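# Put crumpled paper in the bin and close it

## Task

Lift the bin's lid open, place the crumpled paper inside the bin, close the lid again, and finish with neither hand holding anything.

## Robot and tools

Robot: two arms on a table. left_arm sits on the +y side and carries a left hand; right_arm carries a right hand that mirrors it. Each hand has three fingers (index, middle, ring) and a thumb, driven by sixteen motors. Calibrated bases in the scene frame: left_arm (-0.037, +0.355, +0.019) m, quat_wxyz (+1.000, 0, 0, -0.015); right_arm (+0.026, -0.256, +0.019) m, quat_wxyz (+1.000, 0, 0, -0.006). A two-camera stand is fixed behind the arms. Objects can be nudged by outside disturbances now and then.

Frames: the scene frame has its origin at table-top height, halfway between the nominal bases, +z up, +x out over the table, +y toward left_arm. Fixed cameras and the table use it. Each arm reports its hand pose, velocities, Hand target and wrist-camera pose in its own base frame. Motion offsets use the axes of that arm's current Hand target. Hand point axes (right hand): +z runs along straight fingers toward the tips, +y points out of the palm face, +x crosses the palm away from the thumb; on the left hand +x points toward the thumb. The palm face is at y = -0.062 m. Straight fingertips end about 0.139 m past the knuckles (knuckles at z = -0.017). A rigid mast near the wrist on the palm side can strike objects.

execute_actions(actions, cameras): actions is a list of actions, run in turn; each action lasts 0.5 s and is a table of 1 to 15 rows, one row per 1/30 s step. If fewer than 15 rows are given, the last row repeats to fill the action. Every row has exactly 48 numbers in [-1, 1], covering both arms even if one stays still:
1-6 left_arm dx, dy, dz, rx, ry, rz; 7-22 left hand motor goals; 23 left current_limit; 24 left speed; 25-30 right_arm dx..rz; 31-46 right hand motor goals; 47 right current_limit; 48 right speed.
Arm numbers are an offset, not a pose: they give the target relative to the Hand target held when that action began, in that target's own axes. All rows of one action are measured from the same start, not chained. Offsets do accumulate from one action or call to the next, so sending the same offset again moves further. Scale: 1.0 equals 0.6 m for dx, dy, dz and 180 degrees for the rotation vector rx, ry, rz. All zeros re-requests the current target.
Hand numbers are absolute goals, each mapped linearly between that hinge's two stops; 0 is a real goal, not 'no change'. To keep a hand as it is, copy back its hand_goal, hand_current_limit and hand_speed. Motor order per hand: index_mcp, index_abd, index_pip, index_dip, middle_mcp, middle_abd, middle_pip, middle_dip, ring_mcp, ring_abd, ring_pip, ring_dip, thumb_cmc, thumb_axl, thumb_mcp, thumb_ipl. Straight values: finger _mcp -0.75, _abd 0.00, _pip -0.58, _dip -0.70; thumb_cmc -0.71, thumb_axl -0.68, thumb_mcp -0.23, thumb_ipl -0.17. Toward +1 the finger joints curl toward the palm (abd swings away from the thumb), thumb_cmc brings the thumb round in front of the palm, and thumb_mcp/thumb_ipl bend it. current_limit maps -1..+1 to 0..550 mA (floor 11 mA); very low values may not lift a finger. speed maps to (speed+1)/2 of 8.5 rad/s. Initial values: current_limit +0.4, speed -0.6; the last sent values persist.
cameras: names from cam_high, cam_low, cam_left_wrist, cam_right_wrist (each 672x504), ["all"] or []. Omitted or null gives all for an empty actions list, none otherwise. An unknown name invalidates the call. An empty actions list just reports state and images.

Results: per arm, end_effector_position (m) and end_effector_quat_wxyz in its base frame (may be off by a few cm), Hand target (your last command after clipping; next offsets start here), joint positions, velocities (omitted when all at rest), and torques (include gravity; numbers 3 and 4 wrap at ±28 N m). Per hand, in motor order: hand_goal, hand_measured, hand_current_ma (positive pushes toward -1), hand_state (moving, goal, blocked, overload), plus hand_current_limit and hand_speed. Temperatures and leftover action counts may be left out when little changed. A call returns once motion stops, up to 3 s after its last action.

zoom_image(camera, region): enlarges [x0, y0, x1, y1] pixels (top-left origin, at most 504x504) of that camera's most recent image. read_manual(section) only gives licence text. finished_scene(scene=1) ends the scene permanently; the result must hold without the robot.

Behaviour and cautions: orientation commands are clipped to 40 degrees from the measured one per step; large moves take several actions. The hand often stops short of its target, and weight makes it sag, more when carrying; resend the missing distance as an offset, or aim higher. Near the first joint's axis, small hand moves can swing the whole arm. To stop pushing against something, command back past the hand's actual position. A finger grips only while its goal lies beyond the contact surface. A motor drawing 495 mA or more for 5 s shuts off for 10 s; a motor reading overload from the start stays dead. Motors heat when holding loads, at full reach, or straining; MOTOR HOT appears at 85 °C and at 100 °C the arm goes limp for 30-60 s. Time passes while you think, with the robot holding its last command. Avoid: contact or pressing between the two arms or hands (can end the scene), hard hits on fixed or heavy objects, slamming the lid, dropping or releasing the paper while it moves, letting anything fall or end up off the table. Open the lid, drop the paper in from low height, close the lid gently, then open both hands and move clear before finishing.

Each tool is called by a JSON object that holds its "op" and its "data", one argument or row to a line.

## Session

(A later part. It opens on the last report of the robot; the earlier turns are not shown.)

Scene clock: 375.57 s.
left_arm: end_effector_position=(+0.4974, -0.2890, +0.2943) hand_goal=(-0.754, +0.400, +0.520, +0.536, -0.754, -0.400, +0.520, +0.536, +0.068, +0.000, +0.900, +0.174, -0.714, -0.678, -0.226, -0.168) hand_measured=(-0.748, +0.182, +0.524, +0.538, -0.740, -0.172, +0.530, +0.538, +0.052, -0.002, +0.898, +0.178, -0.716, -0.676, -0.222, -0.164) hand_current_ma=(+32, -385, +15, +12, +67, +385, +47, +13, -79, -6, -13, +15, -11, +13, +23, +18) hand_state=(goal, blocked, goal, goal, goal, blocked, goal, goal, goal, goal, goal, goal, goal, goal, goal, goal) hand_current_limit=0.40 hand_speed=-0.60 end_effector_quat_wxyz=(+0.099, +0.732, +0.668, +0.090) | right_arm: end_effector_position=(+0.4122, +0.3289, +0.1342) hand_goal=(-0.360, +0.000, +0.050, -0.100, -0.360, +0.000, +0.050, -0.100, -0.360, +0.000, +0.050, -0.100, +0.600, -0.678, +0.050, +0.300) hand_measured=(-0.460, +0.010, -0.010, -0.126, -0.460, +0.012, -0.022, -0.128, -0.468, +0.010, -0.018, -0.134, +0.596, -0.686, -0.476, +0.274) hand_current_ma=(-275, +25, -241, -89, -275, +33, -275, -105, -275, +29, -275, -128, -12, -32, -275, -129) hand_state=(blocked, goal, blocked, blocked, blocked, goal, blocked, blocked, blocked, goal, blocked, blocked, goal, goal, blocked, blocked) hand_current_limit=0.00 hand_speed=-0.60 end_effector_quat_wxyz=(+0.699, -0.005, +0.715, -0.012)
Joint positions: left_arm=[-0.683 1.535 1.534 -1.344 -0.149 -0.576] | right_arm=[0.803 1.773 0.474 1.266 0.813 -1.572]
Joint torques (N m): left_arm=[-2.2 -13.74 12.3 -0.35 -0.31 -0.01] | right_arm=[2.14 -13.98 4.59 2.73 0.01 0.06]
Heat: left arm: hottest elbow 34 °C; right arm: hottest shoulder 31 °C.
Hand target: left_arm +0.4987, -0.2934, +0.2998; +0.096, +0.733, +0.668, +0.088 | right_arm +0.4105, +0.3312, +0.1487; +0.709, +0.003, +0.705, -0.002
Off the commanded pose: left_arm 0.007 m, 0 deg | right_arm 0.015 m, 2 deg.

{"op": "execute_actions", "data": {
  "actions": [
    [[0,-0.0077,-0.0193,-0.0278,0,0,-0.754,0.4,0.52,0.536,-0.754,-0.4,0.52,0.536,0.068,0,0.9,0.174,-0.714,-0.678,-0.226,-0.168,0.4,-0.6,0,0,0,0,0,0,-0.36,0,0.05,-0.1,-0.36,0,0.05,-0.1,-0.36,0,0.05,-0.1,0.6,-0.678,0.05,0.3,0.0,-0.6]]
  ],
  "cameras": ["cam_low","cam_high"]
}}

{"op": "zoom_image", "data": {
  "camera": "cam_low",
  "region": [245, 160, 315, 220]
}}

{"op": "zoom_image", "data": {
  "camera": "cam_high",
  "region": [400, 210, 490, 310]
}}

Scene clock: 376.90 s.
left_arm: end_effector_position=(+0.4951, -0.2905, +0.3043) hand_goal=(-0.754, +0.400, +0.520, +0.536, -0.754, -0.400, +0.520, +0.536, +0.068, +0.000, +0.900, +0.174, -0.714, -0.678, -0.226, -0.168) hand_measured=(-0.760, +0.182, +0.520, +0.538, -0.752, -0.172, +0.530, +0.538, +0.052, -0.002, +0.898, +0.178, -0.716, -0.676, -0.222, -0.164) hand_current_ma=(-25, -385, +0, +12, +11, +385, +47, +13, -79, -6, -12, +15, -11, +13, +23, +18) hand_state=(goal, blocked, goal, goal, goal, blocked, goal, goal, goal, goal, goal, goal, goal, goal, goal, goal) hand_current_limit=0.40 hand_speed=-0.60 end_effector_quat_wxyz=(+0.118, +0.730, +0.663, +0.116) | right_arm: end_effector_position=(+0.4121, +0.3290, +0.1340) hand_goal=(-0.360, +0.000, +0.050, -0.100, -0.360, +0.000, +0.050, -0.100, -0.360, +0.000, +0.050, -0.100, +0.600, -0.678, +0.050, +0.300) hand_measured=(-0.458, +0.010, -0.010, -0.124, -0.460, +0.012, -0.022, -0.128, -0.468, +0.010, -0.018, -0.134, +0.594, -0.686, -0.476, +0.274) hand_current_ma=(-275, +25, -241, -87, -275, +33, -275, -105, -275, +29, -275, -128, -21, -32, -275, -124) hand_state=(blocked, goal, blocked, blocked, blocked, goal, blocked, blocked, blocked, goal, blocked, blocked, goal, goal, blocked, blocked) hand_current_limit=0.00 hand_speed=-0.60 end_effector_quat_wxyz=(+0.699, -0.006, +0.715, -0.013)
Joint positions: left_arm=[-0.702 1.508 1.505 -1.3 -0.197 -0.58] | right_arm=[0.803 1.773 0.474 1.266 0.813 -1.574]
Joint torques (N m): left_arm=[-2.61 -16.03 9.25 1.31 -0.61 -0.08] | right_arm=[1.9 -13.51 4.56 2.69 0.02 0.08]
Heat: left arm: hottest elbow 34 °C; right arm: hottest shoulder 31 °C.
Hand target: left_arm +0.4913, -0.2927, +0.3097; +0.128, +0.728, +0.664, +0.117 | right_arm +0.4104, +0.3313, +0.1487; +0.709, +0.003, +0.705, -0.001
Off the commanded pose: left_arm 0.007 m, 1 deg | right_arm 0.015 m, 2 deg.
Images, in order (width x height): cam_high 672x504, cam_low 672x504.

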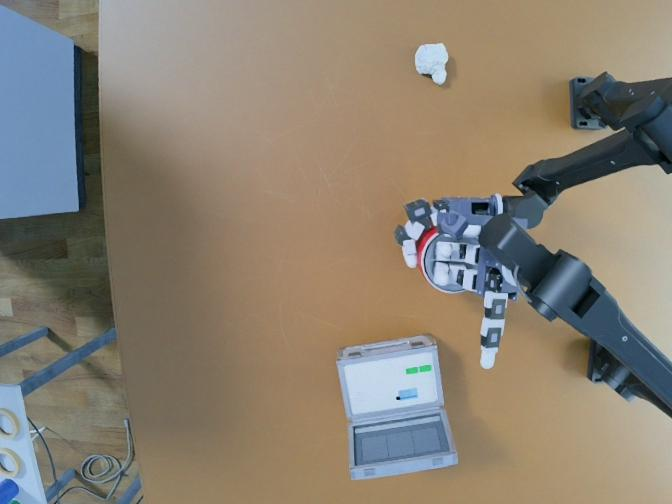

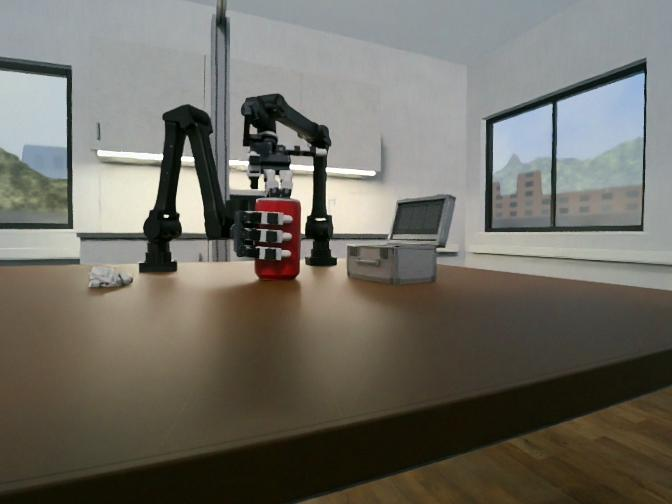

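Scaled by 7.200 from the camera's 672x504 image, which has a finer 960x720 frame.

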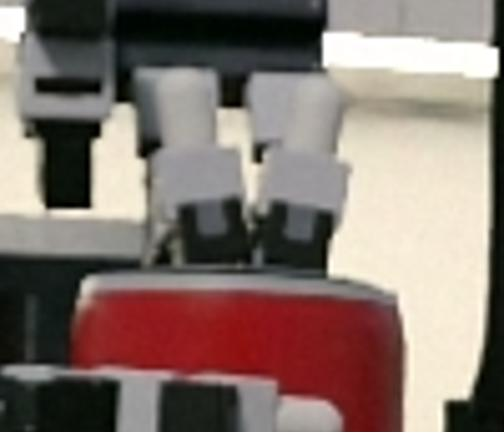

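Scaled by 5.040 from the camera's 672x504 image, which has a finer 960x720 frame.

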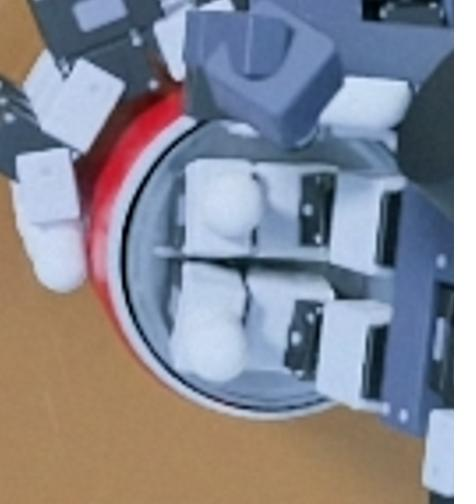

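{"op": "execute_actions", "data": {
  "actions": [
    [[0,-0.0077,-0.0193,-0.0278,0,0,-0.754,0.4,0.52,0.536,-0.754,-0.4,0.52,0.536,0.068,0,0.9,0.174,-0.714,-0.678,-0.226,-0.168,0.4,-0.6,0,0,0,0,0,0,-0.36,0,0.05,-0.1,-0.36,0,0.05,-0.1,-0.36,0,0.05,-0.1,0.6,-0.678,0.05,0.3,0.0,-0.6]]
  ],
  "cameras": ["cam_low","cam_high"]
}}

{"op": "zoom_image", "data": {
  "camera": "cam_low",
  "region": [245, 160, 315, 220]
}}

{"op": "zoom_image", "data": {
  "camera": "cam_high",
  "region": [400, 210, 490, 310]
}}

Scene clock: 378.67 s.
left_arm: end_effector_position=(+0.4864, -0.2896, +0.3150) hand_goal=(-0.754, +0.400, +0.520, +0.536, -0.754, -0.400, +0.520, +0.536, +0.068, +0.000, +0.900, +0.174, -0.714, -0.678, -0.226, -0.168) hand_measured=(-0.760, +0.182, +0.518, +0.538, -0.752, -0.172, +0.530, +0.538, +0.052, -0.002, +0.898, +0.178, -0.716, -0.676, -0.222, -0.164) hand_current_ma=(-34, -385, -8, +12, +8, +385, +47, +13, -79, -6, -12, +15, -11, +13, +23, +18) hand_state=(goal, blocked, goal, goal, goal, blocked, goal, goal, goal, goal, goal, goal, goal, goal, goal, goal) hand_current_limit=0.40 hand_speed=-0.60 end_effector_quat_wxyz=(+0.150, +0.724, +0.657, +0.145) | right_arm: end_effector_position=(+0.4121, +0.3290, +0.1341) hand_goal=(-0.360, +0.000, +0.050, -0.100, -0.360, +0.000, +0.050, -0.100, -0.360, +0.000, +0.050, -0.100, +0.600, -0.678, +0.050, +0.300) hand_measured=(-0.458, +0.010, -0.010, -0.124, -0.460, +0.012, -0.022, -0.128, -0.468, +0.012, -0.018, -0.134, +0.594, -0.686, -0.476, +0.274) hand_current_ma=(-275, +25, -241, -87, -275, +35, -275, -105, -275, +30, -275, -128, -15, -32, -275, -124) hand_state=(blocked, goal, blocked, blocked, blocked, goal, blocked, blocked, blocked, goal, blocked, blocked, goal, goal, blocked, blocked) hand_current_limit=0.00 hand_speed=-0.60 end_effector_quat_wxyz=(+0.699, -0.006, +0.715, -0.013)
Joint positions: left_arm=[-0.727 1.452 1.435 -1.215 -0.255 -0.587] | right_arm=[0.803 1.773 0.474 1.267 0.814 -1.575]
Joint torques (N m): left_arm=[-2.67 -14.92 9.37 1.54 -0.67 -0.08] | right_arm=[2.08 -13.74 4.55 2.74 0.01 0.09]
Heat: left arm: hottest elbow 34 °C; right arm: hottest shoulder 31 °C.
Hand target: left_arm +0.4830, -0.2921, +0.3191; +0.160, +0.722, +0.658, +0.146 | right_arm +0.4104, +0.3313, +0.1487; +0.709, +0.003, +0.705, -0.001
Off the commanded pose: left_arm 0.006 m, 1 deg | right_arm 0.015 m, 2 deg.
Images, in order (width x height): cam_high 672x504, cam_low 672x504.

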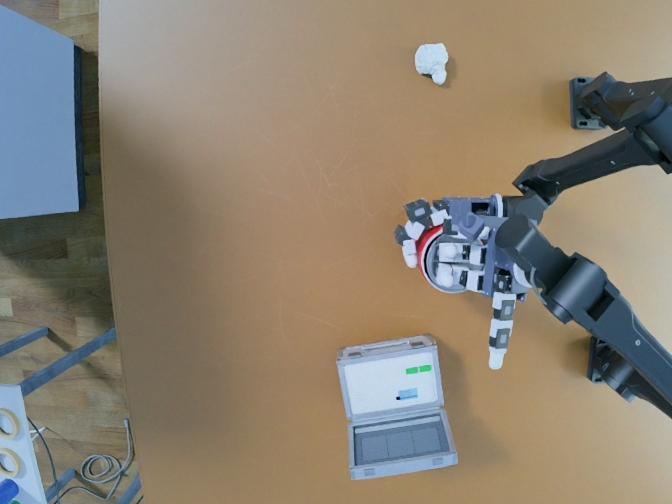

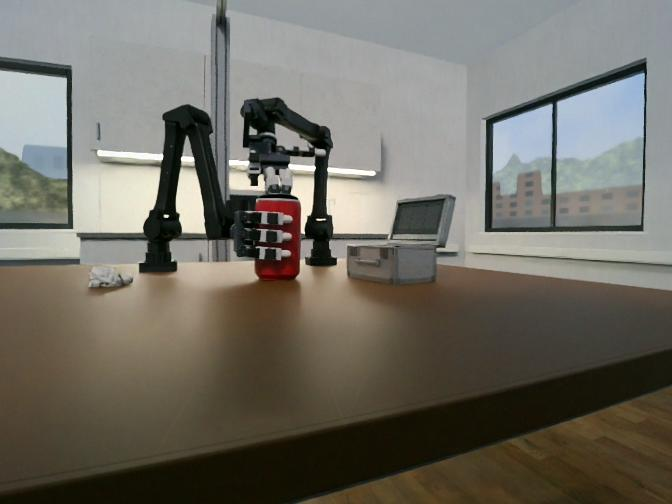

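Scaled by 7.200 from the camera's 672x504 image, which has a finer 960x720 frame.

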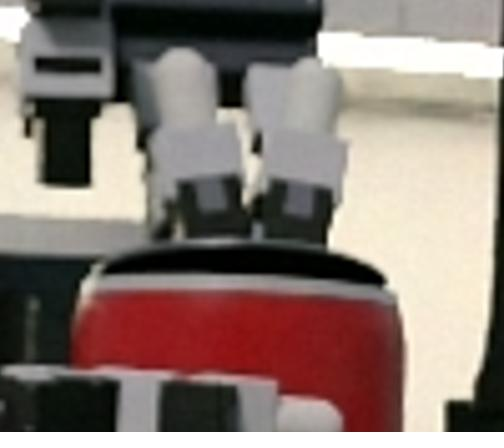

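Scaled by 5.040 from the camera's 672x504 image, which has a finer 960x720 frame.

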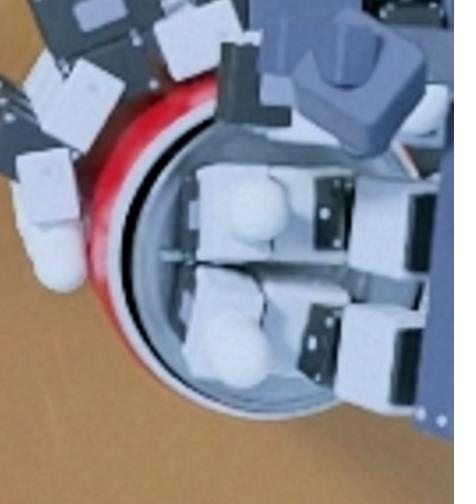

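{"op": "execute_actions", "data": {
  "actions": [
    [[0,-0.012,-0.0287,-0.0417,0,0,-0.754,0.4,0.52,0.536,-0.754,-0.4,0.52,0.536,0.068,0,0.9,0.174,-0.714,-0.678,-0.226,-0.168,0.4,-0.6,0,0,0,0,0,0,-0.36,0,0.05,-0.1,-0.36,0,0.05,-0.1,-0.36,0,0.05,-0.1,0.6,-0.678,0.05,0.3,0.0,-0.6]],
    [[0,-0.012,-0.0287,-0.0417,0,0,-0.754,0.4,0.52,0.536,-0.754,-0.4,0.52,0.536,0.068,0,0.9,0.174,-0.714,-0.678,-0.226,-0.168,0.4,-0.6,0,0,0,0,0,0,-0.36,0,0.05,-0.1,-0.36,0,0.05,-0.1,-0.36,0,0.05,-0.1,0.6,-0.678,0.05,0.3,0.0,-0.6]]
  ],
  "cameras": ["cam_low","cam_high","cam_left_wrist"]
}}

{"op": "zoom_image", "data": {
  "camera": "cam_low",
  "region": [225, 100, 335, 220]
}}

{"op": "zoom_image", "data": {
  "camera": "cam_high",
  "region": [400, 180, 540, 310]
}}

Scene clock: 381.90 s.
left_arm: end_effector_position=(+0.4571, -0.2865, +0.3381) hand_goal=(-0.754, +0.400, +0.520, +0.536, -0.754, -0.400, +0.520, +0.536, +0.068, +0.000, +0.900, +0.174, -0.714, -0.678, -0.226, -0.168) hand_measured=(-0.764, +0.182, +0.518, +0.538, -0.754, -0.172, +0.530, +0.538, +0.052, -0.002, +0.898, +0.178, -0.718, -0.676, -0.222, -0.164) hand_current_ma=(-53, -385, -7, +12, +1, +385, +47, +13, -79, -6, -10, +15, -15, +13, +23, +18) hand_state=(goal, blocked, goal, goal, goal, blocked, goal, goal, goal, goal, goal, goal, goal, goal, goal, goal) hand_current_limit=0.40 hand_speed=-0.60 end_effector_quat_wxyz=(+0.242, +0.696, +0.635, +0.231) | right_arm: end_effector_position=(+0.4120, +0.3292, +0.1342) hand_goal=(-0.360, +0.000, +0.050, -0.100, -0.360, +0.000, +0.050, -0.100, -0.360, +0.000, +0.050, -0.100, +0.600, -0.678, +0.050, +0.300) hand_measured=(-0.458, +0.008, -0.010, -0.124, -0.460, +0.012, -0.020, -0.128, -0.468, +0.012, -0.018, -0.134, +0.598, -0.686, -0.478, +0.276) hand_current_ma=(-275, +22, -240, -87, -275, +36, -275, -105, -275, +31, -275, -128, -8, -27, -275, -120) hand_state=(blocked, goal, blocked, blocked, blocked, goal, blocked, blocked, blocked, goal, blocked, blocked, goal, goal, blocked, blocked) hand_current_limit=0.00 hand_speed=-0.60 end_effector_quat_wxyz=(+0.700, -0.007, +0.714, -0.014)
Joint positions: left_arm=[-0.81 1.306 1.224 -0.95 -0.439 -0.595] | right_arm=[0.804 1.773 0.474 1.269 0.814 -1.579]
Joint torques (N m): left_arm=[-2.61 -12.51 9.68 2.02 -0.84 0.02] | right_arm=[2.14 -13.8 4.52 2.74 -0.03 0.12]
Heat: left arm: hottest elbow 34 °C; right arm: hottest shoulder 31 °C.
Hand target: left_arm +0.4540, -0.2893, +0.3424; +0.253, +0.694, +0.633, +0.231 | right_arm +0.4105, +0.3313, +0.1487; +0.709, +0.003, +0.705, -0.001
Off the commanded pose: left_arm 0.006 m, 1 deg | right_arm 0.015 m, 2 deg.
Images, in order (width x height): cam_high 672x504, cam_low 672x504, cam_left_wrist 672x504.

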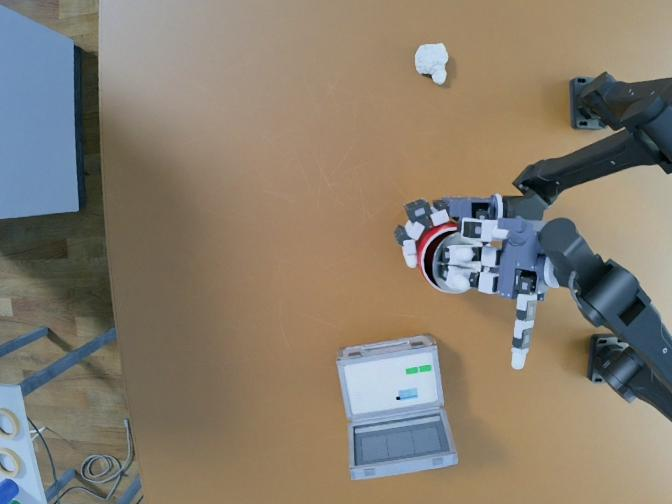

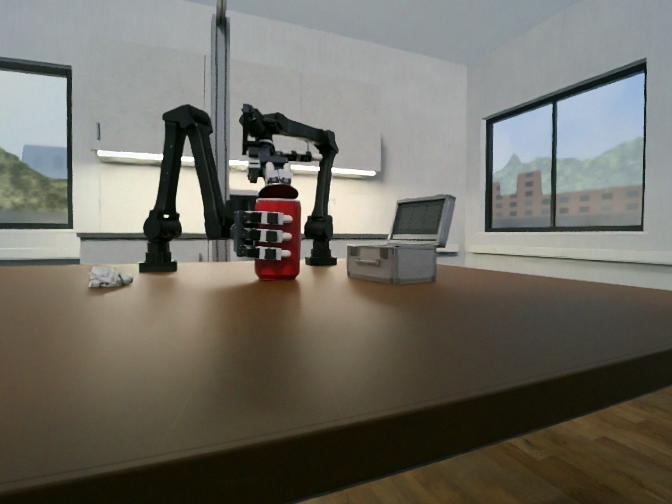

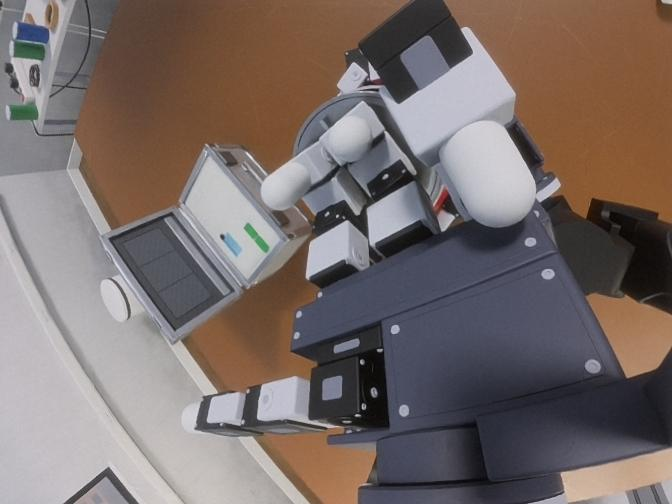

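Scaled by 4.200 from the camera's 672x504 image, which has a finer 960x720 frame.

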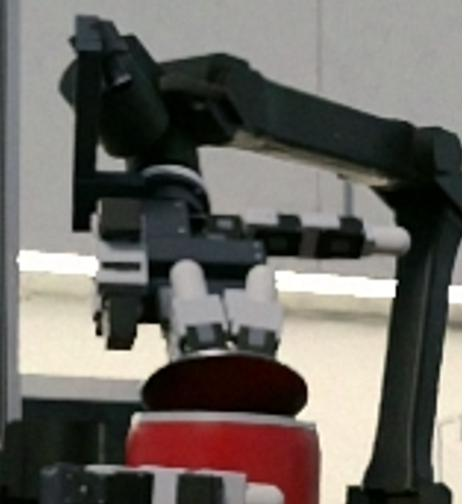

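Scaled by 3.600 from the camera's 672x504 image, which has a finer 960x720 frame.

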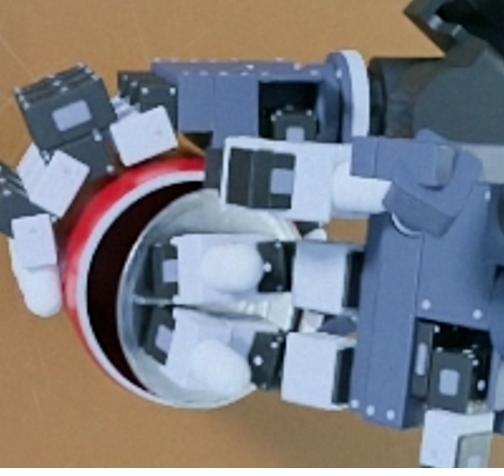

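{"op": "execute_actions", "data": {
  "actions": [
    [[0,-0.012,-0.0287,-0.0417,0,0,-0.754,0.4,0.52,0.536,-0.754,-0.4,0.52,0.536,0.068,0,0.9,0.174,-0.714,-0.678,-0.226,-0.168,0.4,-0.6,0,0,0,0,0,0,-0.36,0,0.05,-0.1,-0.36,0,0.05,-0.1,-0.36,0,0.05,-0.1,0.6,-0.678,0.05,0.3,0.0,-0.6]],
    [[0,-0.012,-0.0287,-0.0417,0,0,-0.754,0.4,0.52,0.536,-0.754,-0.4,0.52,0.536,0.068,0,0.9,0.174,-0.714,-0.678,-0.226,-0.168,0.4,-0.6,0,0,0,0,0,0,-0.36,0,0.05,-0.1,-0.36,0,0.05,-0.1,-0.36,0,0.05,-0.1,0.6,-0.678,0.05,0.3,0.0,-0.6]]
  ],
  "cameras": ["cam_low","cam_high"]
}}

{"op": "zoom_image", "data": {
  "camera": "cam_low",
  "region": [225, 80, 335, 220]
}}

{"op": "zoom_image", "data": {
  "camera": "cam_high",
  "region": [400, 180, 540, 310]
}}

Scene clock: 384.40 s.
left_arm: end_effector_position=(+0.4236, -0.2831, +0.3518) hand_goal=(-0.754, +0.400, +0.520, +0.536, -0.754, -0.400, +0.520, +0.536, +0.068, +0.000, +0.900, +0.174, -0.714, -0.678, -0.226, -0.168) hand_measured=(-0.766, +0.182, +0.520, +0.538, -0.756, -0.172, +0.530, +0.538, +0.052, -0.002, +0.898, +0.178, -0.720, -0.676, -0.222, -0.164) hand_current_ma=(-60, -385, -2, +12, -5, +385, +47, +13, -79, -6, -7, +15, -23, +13, +23, +18) hand_state=(goal, blocked, goal, goal, goal, blocked, goal, goal, goal, goal, goal, goal, goal, goal, goal, goal) hand_current_limit=0.40 hand_speed=-0.60 end_effector_quat_wxyz=(+0.330, +0.656, +0.603, +0.311) | right_arm: end_effector_position=(+0.4120, +0.3293, +0.1341) hand_goal=(-0.360, +0.000, +0.050, -0.100, -0.360, +0.000, +0.050, -0.100, -0.360, +0.000, +0.050, -0.100, +0.600, -0.678, +0.050, +0.300) hand_measured=(-0.458, +0.008, -0.010, -0.124, -0.460, +0.012, -0.018, -0.128, -0.466, +0.012, -0.016, -0.134, +0.596, -0.684, -0.480, +0.276) hand_current_ma=(-275, +21, -236, -87, -275, +36, -270, -105, -275, +31, -261, -128, -9, -23, -275, -119) hand_state=(blocked, goal, blocked, blocked, blocked, goal, blocked, blocked, blocked, goal, blocked, blocked, goal, goal, blocked, blocked) hand_current_limit=0.00 hand_speed=-0.60 end_effector_quat_wxyz=(+0.700, -0.008, +0.714, -0.015)
Joint positions: left_arm=[-0.897 1.195 1.014 -0.639 -0.637 -0.556] | right_arm=[0.804 1.773 0.474 1.269 0.814 -1.583]
Joint torques (N m): left_arm=[-2.73 -10.7 9.88 2.29 -0.87 0.12] | right_arm=[2.08 -13.22 4.52 2.59 -0.04 0.18]
Heat: left arm: hottest elbow 34 °C; right arm: hottest shoulder 31 °C.
Hand target: left_arm +0.4200, -0.2862, +0.3571; +0.341, +0.656, +0.597, +0.312 | right_arm +0.4105, +0.3312, +0.1487; +0.709, +0.003, +0.705, -0.001
Off the commanded pose: left_arm 0.007 m, 1 deg | right_arm 0.015 m, 2 deg.
Images, in order (width x height): cam_high 672x504, cam_low 672x504.

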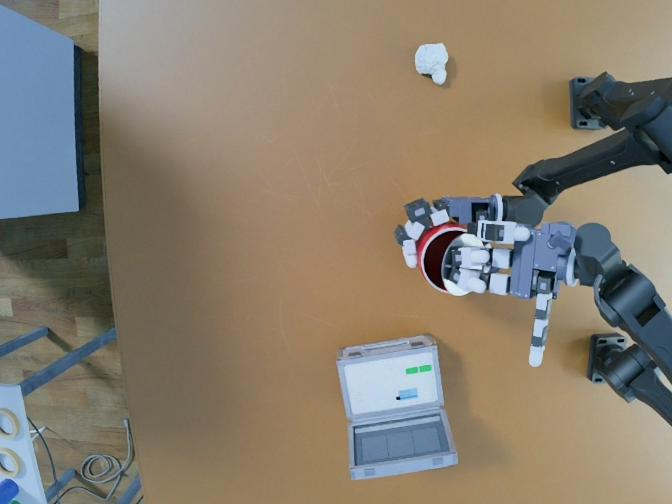

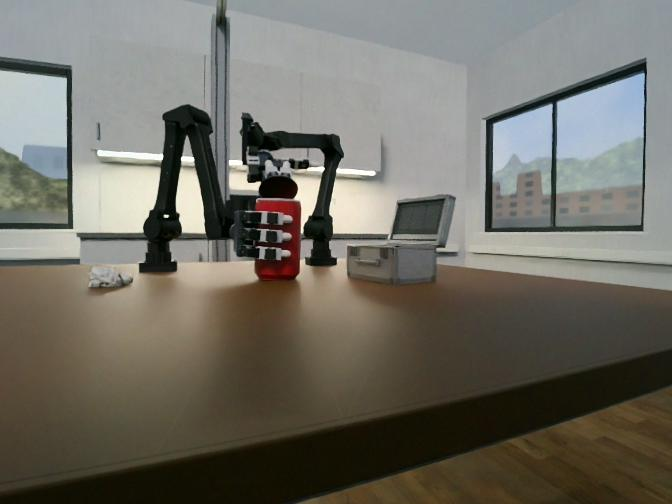

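Scaled by 3.600 from the camera's 672x504 image, which has a finer 960x720 frame.

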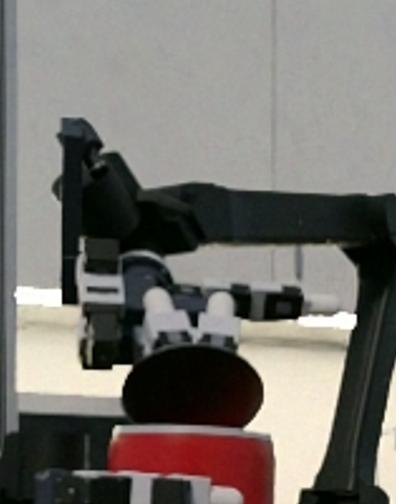

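Scaled by 3.600 from the camera's 672x504 image, which has a finer 960x720 frame.

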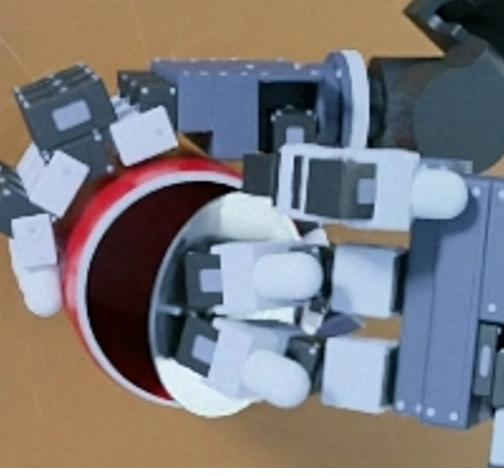

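{"op": "execute_actions", "data": {
  "actions": [
    [[0,-0.012,-0.0287,-0.0417,0,0,-0.754,0.4,0.52,0.536,-0.754,-0.4,0.52,0.536,0.068,0,0.9,0.174,-0.714,-0.678,-0.226,-0.168,0.4,-0.6,0,0,0,0,0,0,-0.36,0,0.05,-0.1,-0.36,0,0.05,-0.1,-0.36,0,0.05,-0.1,0.6,-0.678,0.05,0.3,0.0,-0.6]],
    [[0,-0.012,-0.0287,-0.0417,0,0,-0.754,0.4,0.52,0.536,-0.754,-0.4,0.52,0.536,0.068,0,0.9,0.174,-0.714,-0.678,-0.226,-0.168,0.4,-0.6,0,0,0,0,0,0,-0.36,0,0.05,-0.1,-0.36,0,0.05,-0.1,-0.36,0,0.05,-0.1,0.6,-0.678,0.05,0.3,0.0,-0.6]]
  ],
  "cameras": ["cam_low","cam_high","cam_left_wrist"]
}}

{"op": "zoom_image", "data": {
  "camera": "cam_low",
  "region": [225, 80, 335, 220]
}}

{"op": "zoom_image", "data": {
  "camera": "cam_high",
  "region": [400, 180, 540, 310]
}}

Scene clock: 386.90 s.
left_arm: end_effector_position=(+0.3875, -0.2801, +0.3570) hand_goal=(-0.754, +0.400, +0.520, +0.536, -0.754, -0.400, +0.520, +0.536, +0.068, +0.000, +0.900, +0.174, -0.714, -0.678, -0.226, -0.168) hand_measured=(-0.768, +0.182, +0.520, +0.538, -0.756, -0.172, +0.530, +0.538, +0.054, -0.002, +0.898, +0.178, -0.720, -0.676, -0.222, -0.164) hand_current_ma=(-70, -385, +2, +12, -11, +385, +47, +13, -74, -6, -5, +15, -29, +13, +23, +18) hand_state=(goal, blocked, goal, goal, goal, blocked, goal, goal, goal, goal, goal, goal, goal, goal, goal, goal) hand_current_limit=0.40 hand_speed=-0.60 end_effector_quat_wxyz=(+0.413, +0.606, +0.558, +0.388) | right_arm: end_effector_position=(+0.4119, +0.3293, +0.1340) hand_goal=(-0.360, +0.000, +0.050, -0.100, -0.360, +0.000, +0.050, -0.100, -0.360, +0.000, +0.050, -0.100, +0.600, -0.678, +0.050, +0.300) hand_measured=(-0.458, +0.008, -0.010, -0.122, -0.460, +0.012, -0.014, -0.128, -0.464, +0.012, -0.012, -0.134, +0.594, -0.682, -0.480, +0.276) hand_current_ma=(-275, +21, -235, -81, -275, +36, -257, -105, -275, +31, -251, -127, -16, -17, -275, -119) hand_state=(blocked, goal, blocked, blocked, blocked, goal, blocked, blocked, blocked, goal, blocked, blocked, goal, goal, blocked, blocked) hand_current_limit=0.00 hand_speed=-0.60 end_effector_quat_wxyz=(+0.700, -0.008, +0.714, -0.015)
Joint positions: left_arm=[-0.977 1.133 0.803 -0.224 -0.824 -0.416] | right_arm=[0.804 1.773 0.474 1.269 0.814 -1.583]
Joint torques (N m): left_arm=[-2.73 -9 9.73 2.52 -0.63 0.16] | right_arm=[1.9 -13.86 4.46 2.56 -0.05 0.19]
Heat: left arm: hottest elbow 34 °C; right arm: hottest shoulder 31 °C.
Hand target: left_arm +0.3833, -0.2827, +0.3627; +0.424, +0.605, +0.552, +0.387 | right_arm +0.4104, +0.3314, +0.1487; +0.709, +0.003, +0.705, -0.001
Off the commanded pose: left_arm 0.007 m, 1 deg | right_arm 0.015 m, 3 deg.
Images, in order (width x height): cam_high 672x504, cam_low 672x504, cam_left_wrist 672x504.

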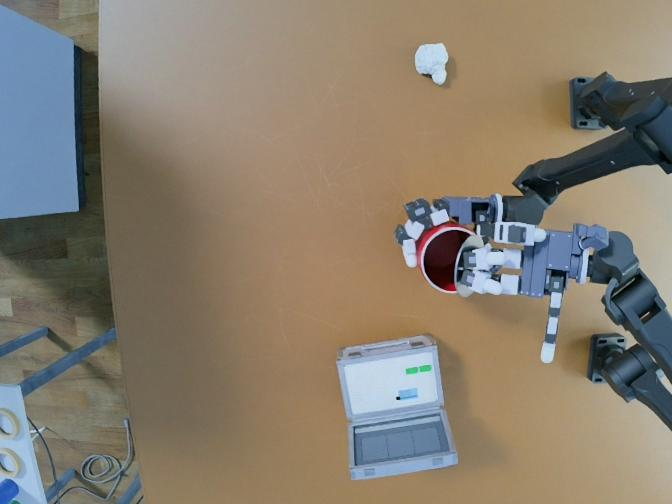

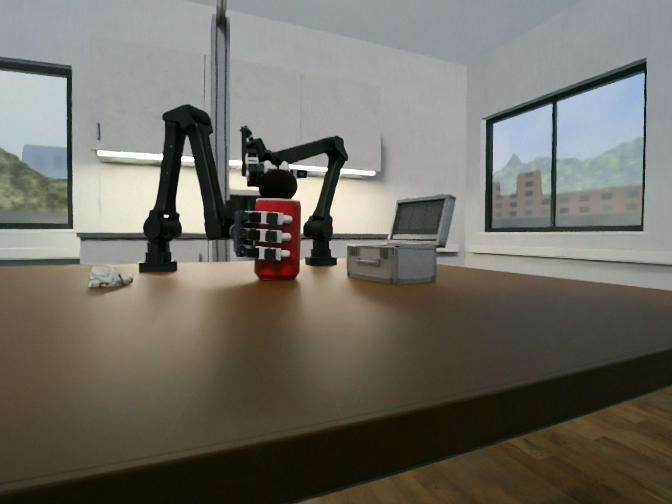

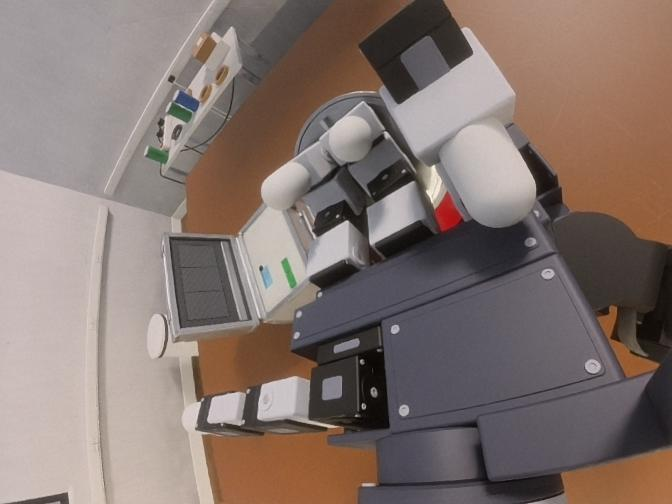

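Scaled by 3.600 from the camera's 672x504 image, which has a finer 960x720 frame.

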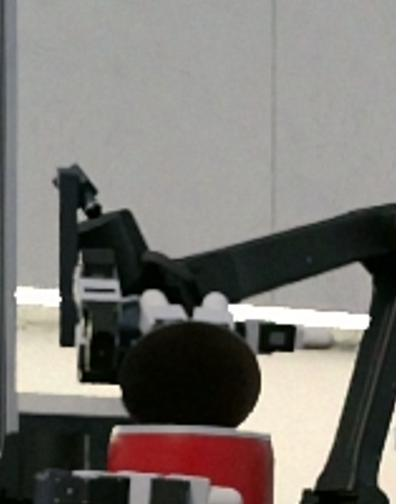

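Scaled by 3.600 from the camera's 672x504 image, which has a finer 960x720 frame.

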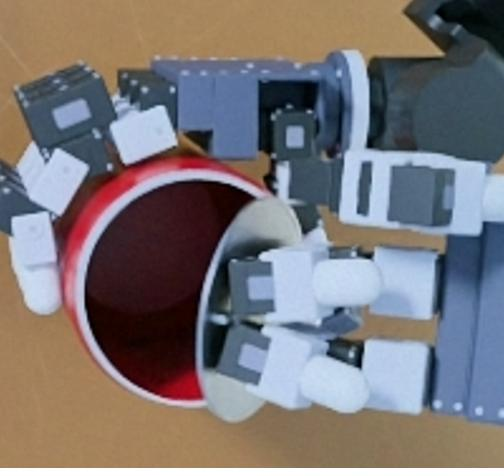

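{"op": "execute_actions", "data": {
  "actions": [
    [[0,-0.012,-0.0287,-0.0417,0,0,-0.754,0.4,0.52,0.536,-0.754,-0.4,0.52,0.536,0.068,0,0.9,0.174,-0.714,-0.678,-0.226,-0.168,0.4,-0.6,0,0,0,0,0,0,-0.36,0,0.05,-0.1,-0.36,0,0.05,-0.1,-0.36,0,0.05,-0.1,0.6,-0.678,0.05,0.3,0.0,-0.6]],
    [[0,-0.012,-0.0287,-0.0417,0,0,-0.754,0.4,0.52,0.536,-0.754,-0.4,0.52,0.536,0.068,0,0.9,0.174,-0.714,-0.678,-0.226,-0.168,0.4,-0.6,0,0,0,0,0,0,-0.36,0,0.05,-0.1,-0.36,0,0.05,-0.1,-0.36,0,0.05,-0.1,0.6,-0.678,0.05,0.3,0.0,-0.6]]
  ],
  "cameras": ["cam_low","cam_high","cam_left_wrist"]
}}

{"op": "zoom_image", "data": {
  "camera": "cam_low",
  "region": [225, 80, 335, 220]
}}

{"op": "zoom_image", "data": {
  "camera": "cam_high",
  "region": [400, 180, 540, 310]
}}

Scene clock: 390.43 s.
left_arm: end_effector_position=(+0.3465, -0.2745, +0.3555) hand_goal=(-0.754, +0.400, +0.520, +0.536, -0.754, -0.400, +0.520, +0.536, +0.068, +0.000, +0.900, +0.174, -0.714, -0.678, -0.226, -0.168) hand_measured=(-0.782, +0.182, +0.518, +0.538, -0.772, -0.172, +0.528, +0.538, +0.056, -0.002, +0.900, +0.178, -0.720, -0.676, -0.224, -0.166) hand_current_ma=(-143, -385, -10, +12, -86, +385, +33, +13, -55, -6, -3, +15, -32, +13, +17, +17) hand_state=(blocked, blocked, goal, goal, goal, blocked, goal, goal, goal, goal, goal, goal, goal, goal, goal, goal) hand_current_limit=0.40 hand_speed=-0.60 end_effector_quat_wxyz=(+0.492, +0.547, +0.502, +0.455) | right_arm: end_effector_position=(+0.4120, +0.3291, +0.1340) hand_goal=(-0.360, +0.000, +0.050, -0.100, -0.360, +0.000, +0.050, -0.100, -0.360, +0.000, +0.050, -0.100, +0.600, -0.678, +0.050, +0.300) hand_measured=(-0.458, +0.008, -0.010, -0.122, -0.460, +0.012, -0.012, -0.128, -0.462, +0.012, -0.012, -0.132, +0.592, -0.682, -0.482, +0.276) hand_current_ma=(-275, +21, -235, -81, -275, +36, -248, -105, -275, +31, -244, -119, -23, -10, -275, -119) hand_state=(blocked, goal, blocked, blocked, blocked, goal, blocked, blocked, blocked, goal, blocked, blocked, goal, goal, blocked, blocked) hand_current_limit=0.00 hand_speed=-0.60 end_effector_quat_wxyz=(+0.700, -0.008, +0.714, -0.016)
Joint positions: left_arm=[-1.043 1.149 0.592 0.38 -0.953 -0.142] | right_arm=[0.804 1.773 0.474 1.269 0.816 -1.585]
Joint torques (N m): left_arm=[-2.32 -5.95 9.66 2.92 -0.12 0.21] | right_arm=[1.85 -13.68 4.56 2.61 -0.1 0.18]
Heat: left arm: hottest elbow 34 °C; right arm: hottest shoulder 31 °C.
Hand target: left_arm +0.3464, -0.2794, +0.3585; +0.499, +0.545, +0.496, +0.456 | right_arm +0.4104, +0.3314, +0.1487; +0.709, +0.003, +0.705, -0.001
Off the commanded pose: left_arm 0.006 m, 1 deg | right_arm 0.015 m, 3 deg.
Images, in order (width x height): cam_high 672x504, cam_low 672x504, cam_left_wrist 672x504.

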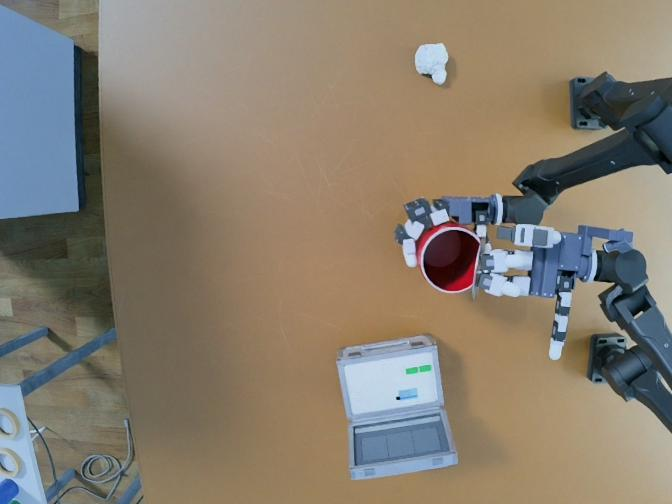

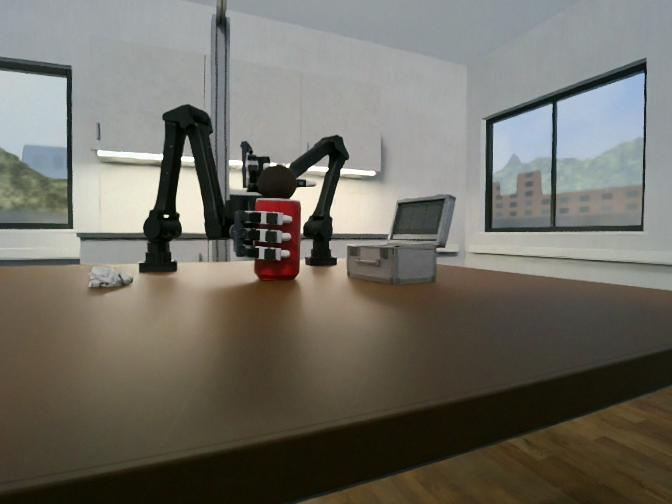

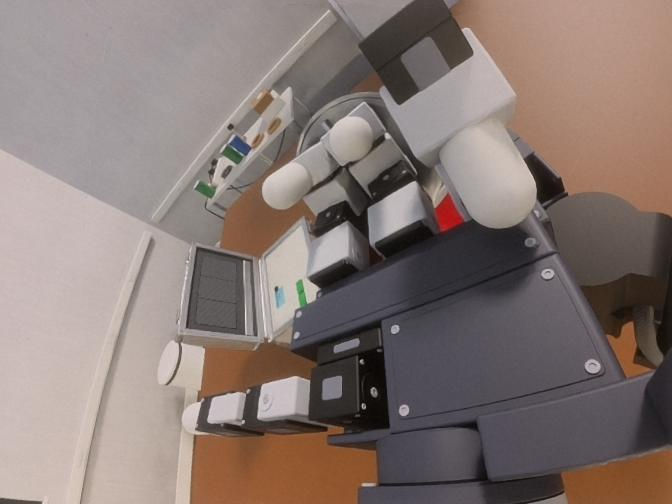

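Scaled by 3.600 from the camera's 672x504 image, which has a finer 960x720 frame.

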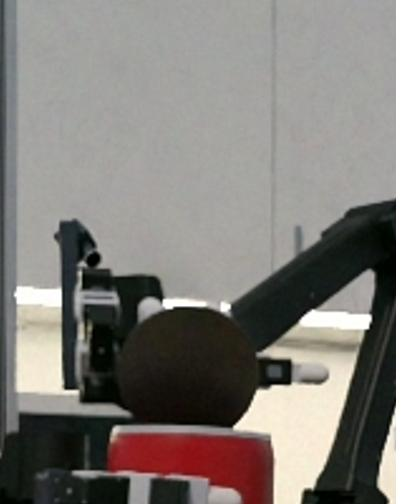

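Scaled by 3.600 from the camera's 672x504 image, which has a finer 960x720 frame.

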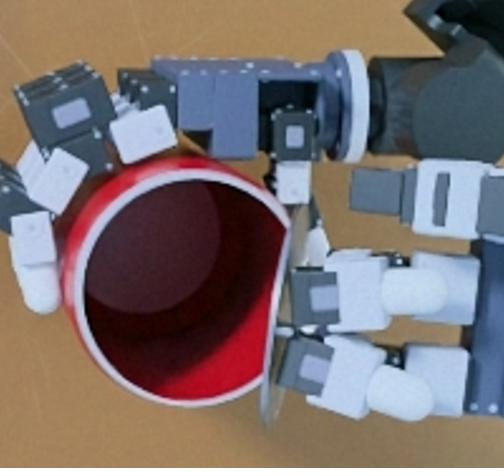

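{"op": "execute_actions", "data": {
  "actions": [
    [[0,0,0,0,0,0,-0.754,0.4,0.52,0.536,-0.754,-0.4,0.52,0.536,0.068,0,0.9,0.174,-0.714,-0.678,-0.226,-0.168,0.3,-0.6,0,0,0,0,0,0,-0.55,0,-0.25,-0.4,-0.55,0,-0.25,-0.4,-0.55,0,-0.25,-0.4,0.6,-0.678,-0.6,-0.05,0.1,-0.6]],
    [[0,0,0,0,0,0,-0.754,0.4,0.52,0.536,-0.754,-0.4,0.52,0.536,0.068,0,0.9,0.174,-0.714,-0.678,-0.226,-0.168,0.3,-0.6,0,0,0,0,0,0,-0.754,0,-0.576,-0.696,-0.754,0,-0.576,-0.696,-0.754,0,-0.576,-0.696,0.6,-0.678,-0.65,-0.168,0.1,-0.6]]
  ],
  "cameras": ["cam_high","cam_low"]
}}

{"op": "zoom_image", "data": {
  "camera": "cam_high",
  "region": [380, 170, 560, 310]
}}

Scene clock: 394.33 s.
left_arm: end_effector_position=(+0.3464, -0.2757, +0.3565) hand_goal=(-0.754, +0.400, +0.520, +0.536, -0.754, -0.400, +0.520, +0.536, +0.068, +0.000, +0.900, +0.174, -0.714, -0.678, -0.226, -0.168) hand_measured=(-0.782, +0.182, +0.514, +0.538, -0.772, -0.172, +0.528, +0.538, +0.056, -0.002, +0.900, +0.178, -0.720, -0.676, -0.224, -0.166) hand_current_ma=(-143, -357, -25, +12, -93, +357, +34, +13, -55, -6, -3, +15, -32, +13, +15, +16) hand_state=(blocked, blocked, goal, goal, goal, blocked, goal, goal, goal, goal, goal, goal, goal, goal, goal, goal) hand_current_limit=0.30 hand_speed=-0.60 end_effector_quat_wxyz=(+0.494, +0.548, +0.499, +0.455) | right_arm: end_effector_position=(+0.4120, +0.3290, +0.1353) hand_goal=(-0.754, +0.000, -0.576, -0.696, -0.754, +0.000, -0.576, -0.696, -0.754, +0.000, -0.576, -0.696, +0.600, -0.678, -0.650, -0.168) hand_measured=(-0.752, +0.008, -0.574, -0.694, -0.752, +0.010, -0.572, -0.694, -0.752, +0.012, -0.572, -0.692, +0.608, -0.682, -0.648, -0.166) hand_current_ma=(+6, +21, +7, +7, +6, +29, +9, +8, +7, +31, +9, +9, +22, -10, +10, +8) hand_state=(goal, goal, goal, goal, goal, goal, goal, goal, goal, goal, goal, goal, goal, goal, goal, goal) hand_current_limit=0.10 hand_speed=-0.60 end_effector_quat_wxyz=(+0.701, -0.006, +0.713, -0.015)
Joint positions: left_arm=[-1.043 1.151 0.592 0.389 -0.95 -0.133] | right_arm=[0.804 1.771 0.474 1.27 0.816 -1.582]
Joint torques (N m): left_arm=[-2.32 -6.12 9.58 2.91 -0.2 0.17] | right_arm=[2.2 -13.1 4.48 2.5 -0.09 0.06]
Heat: left arm: hottest elbow 34 °C; right arm: hottest shoulder 31 °C.
Hand target: left_arm +0.3464, -0.2795, +0.3584; +0.499, +0.545, +0.496, +0.456 | right_arm +0.4104, +0.3314, +0.1487; +0.709, +0.003, +0.705, -0.001
Off the commanded pose: left_arm 0.004 m, 1 deg | right_arm 0.014 m, 2 deg.
Images, in order (width x height): cam_high 672x504, cam_low 672x504.

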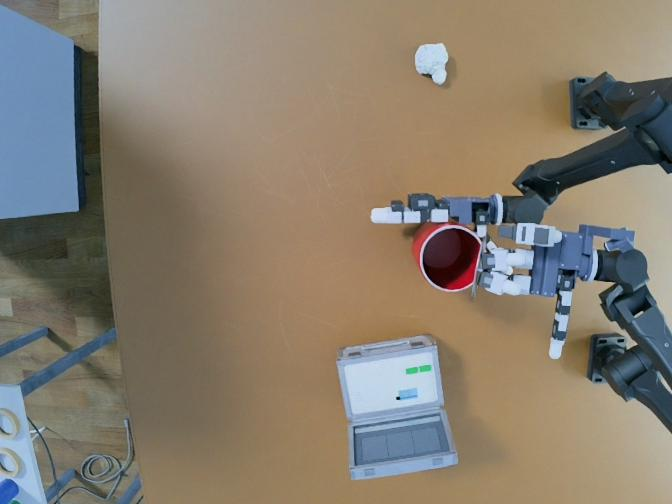

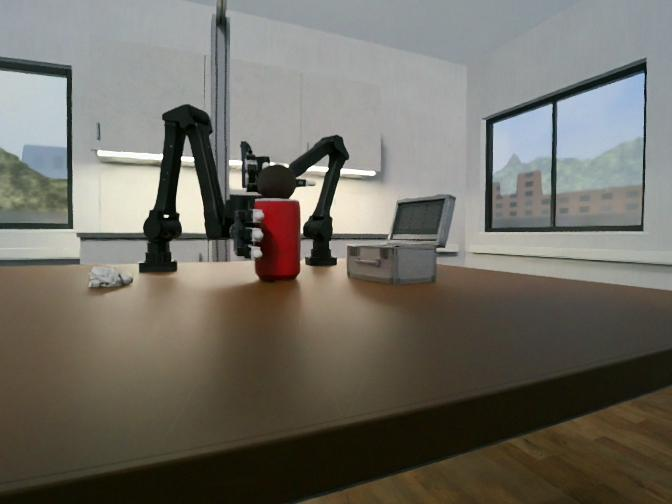

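Scaled by 2.800 from the camera's 672x504 image, which has a finer 960x720 frame.

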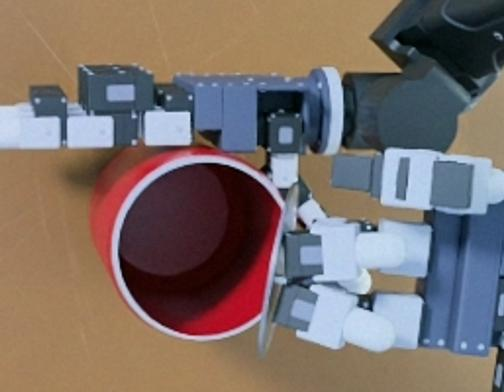

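{"op": "execute_actions", "data": {
  "actions": [
    [[0,0,0,0,0,0,-0.754,0.4,0.52,0.536,-0.754,-0.4,0.52,0.536,0.068,0,0.9,0.174,-0.714,-0.678,-0.226,-0.168,0.3,-0.6,0,-0.07,0,0,0,0,-0.754,0,-0.576,-0.696,-0.754,0,-0.576,-0.696,-0.754,0,-0.576,-0.696,0.6,-0.678,-0.65,-0.168,0.1,-0.6]],
    [[0,0,0,0,0,0,-0.754,0.4,0.52,0.536,-0.754,-0.4,0.52,0.536,0.068,0,0.9,0.174,-0.714,-0.678,-0.226,-0.168,0.3,-0.6,0,-0.1,0,0,0,0,-0.754,0,-0.576,-0.696,-0.754,0,-0.576,-0.696,-0.754,0,-0.576,-0.696,0.6,-0.678,-0.65,-0.168,0.1,-0.6]],
    [[0,0,0,0,0,0,-0.754,0.4,0.52,0.536,-0.754,-0.4,0.52,0.536,0.068,0,0.9,0.174,-0.714,-0.678,-0.226,-0.168,0.3,-0.6,0,-0.12,0,0,0,0,-0.754,0,-0.576,-0.696,-0.754,0,-0.576,-0.696,-0.754,0,-0.576,-0.696,0.6,-0.678,-0.65,-0.168,0.1,-0.6]]
  ],
  "cameras": ["cam_high","cam_low"]
}}

Scene clock: 397.43 s.
left_arm: end_effector_position=(+0.3464, -0.2757, +0.3565) hand_goal=(-0.754, +0.400, +0.520, +0.536, -0.754, -0.400, +0.520, +0.536, +0.068, +0.000, +0.900, +0.174, -0.714, -0.678, -0.226, -0.168) hand_measured=(-0.782, +0.182, +0.514, +0.538, -0.772, -0.172, +0.528, +0.538, +0.056, -0.002, +0.900, +0.178, -0.720, -0.676, -0.224, -0.166) hand_current_ma=(-143, -358, -25, +12, -93, +357, +34, +13, -55, -6, -3, +15, -32, +13, +15, +16) hand_state=(blocked, blocked, goal, goal, goal, blocked, goal, goal, goal, goal, goal, goal, goal, goal, goal, goal) hand_current_limit=0.30 hand_speed=-0.60 end_effector_quat_wxyz=(+0.494, +0.548, +0.499, +0.455) | right_arm: end_effector_position=(+0.4084, +0.1622, +0.1368) hand_goal=(-0.754, +0.000, -0.576, -0.696, -0.754, +0.000, -0.576, -0.696, -0.754, +0.000, -0.576, -0.696, +0.600, -0.678, -0.650, -0.168) hand_measured=(-0.754, +0.008, -0.574, -0.694, -0.754, +0.010, -0.574, -0.694, -0.754, +0.012, -0.574, -0.692, +0.608, -0.682, -0.648, -0.166) hand_current_ma=(+0, +21, +4, +6, +0, +29, +5, +7, +1, +31, +5, +8, +22, -10, +7, +7) hand_state=(goal, goal, goal, goal, goal, goal, goal, goal, goal, goal, goal, goal, goal, goal, goal, goal) hand_current_limit=0.10 hand_speed=-0.60 end_effector_quat_wxyz=(+0.698, -0.008, +0.716, -0.005)
Joint positions: left_arm=[-1.043 1.151 0.592 0.389 -0.95 -0.133] | right_arm=[0.316 1.665 0.219 1.421 0.312 -1.582]
Joint torques (N m): left_arm=[-2.2 -6.12 9.55 2.93 -0.21 0.17] | right_arm=[0.56 -10.11 3.29 2.8 -0.16 0.09]
Heat: left arm: hottest elbow 34 °C; right arm: hottest shoulder 31 °C.
Hand target: left_arm +0.3464, -0.2795, +0.3584; +0.499, +0.545, +0.496, +0.456 | right_arm +0.4094, +0.1573, +0.1484; +0.709, +0.003, +0.705, -0.002
Off the commanded pose: left_arm 0.004 m, 1 deg | right_arm 0.013 m, 2 deg.
Images, in order (width x height): cam_high 672x504, cam_low 672x504.

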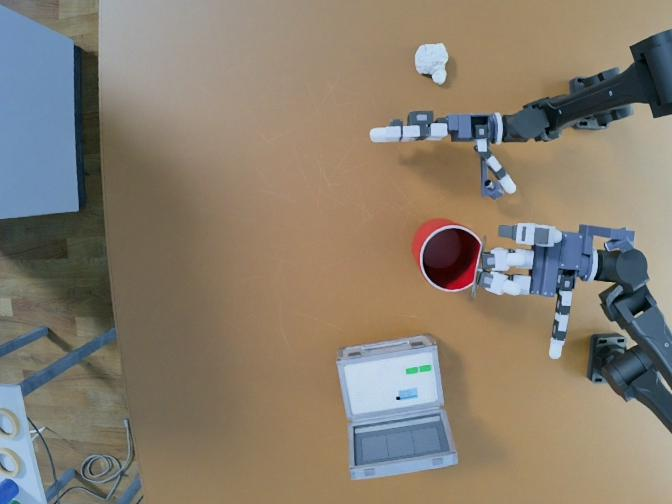

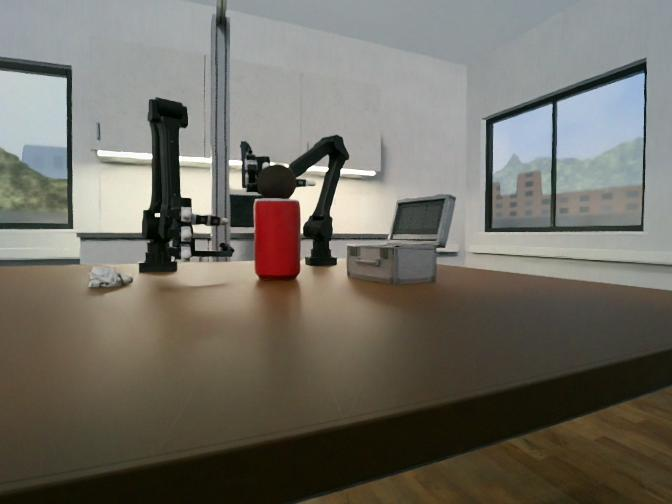

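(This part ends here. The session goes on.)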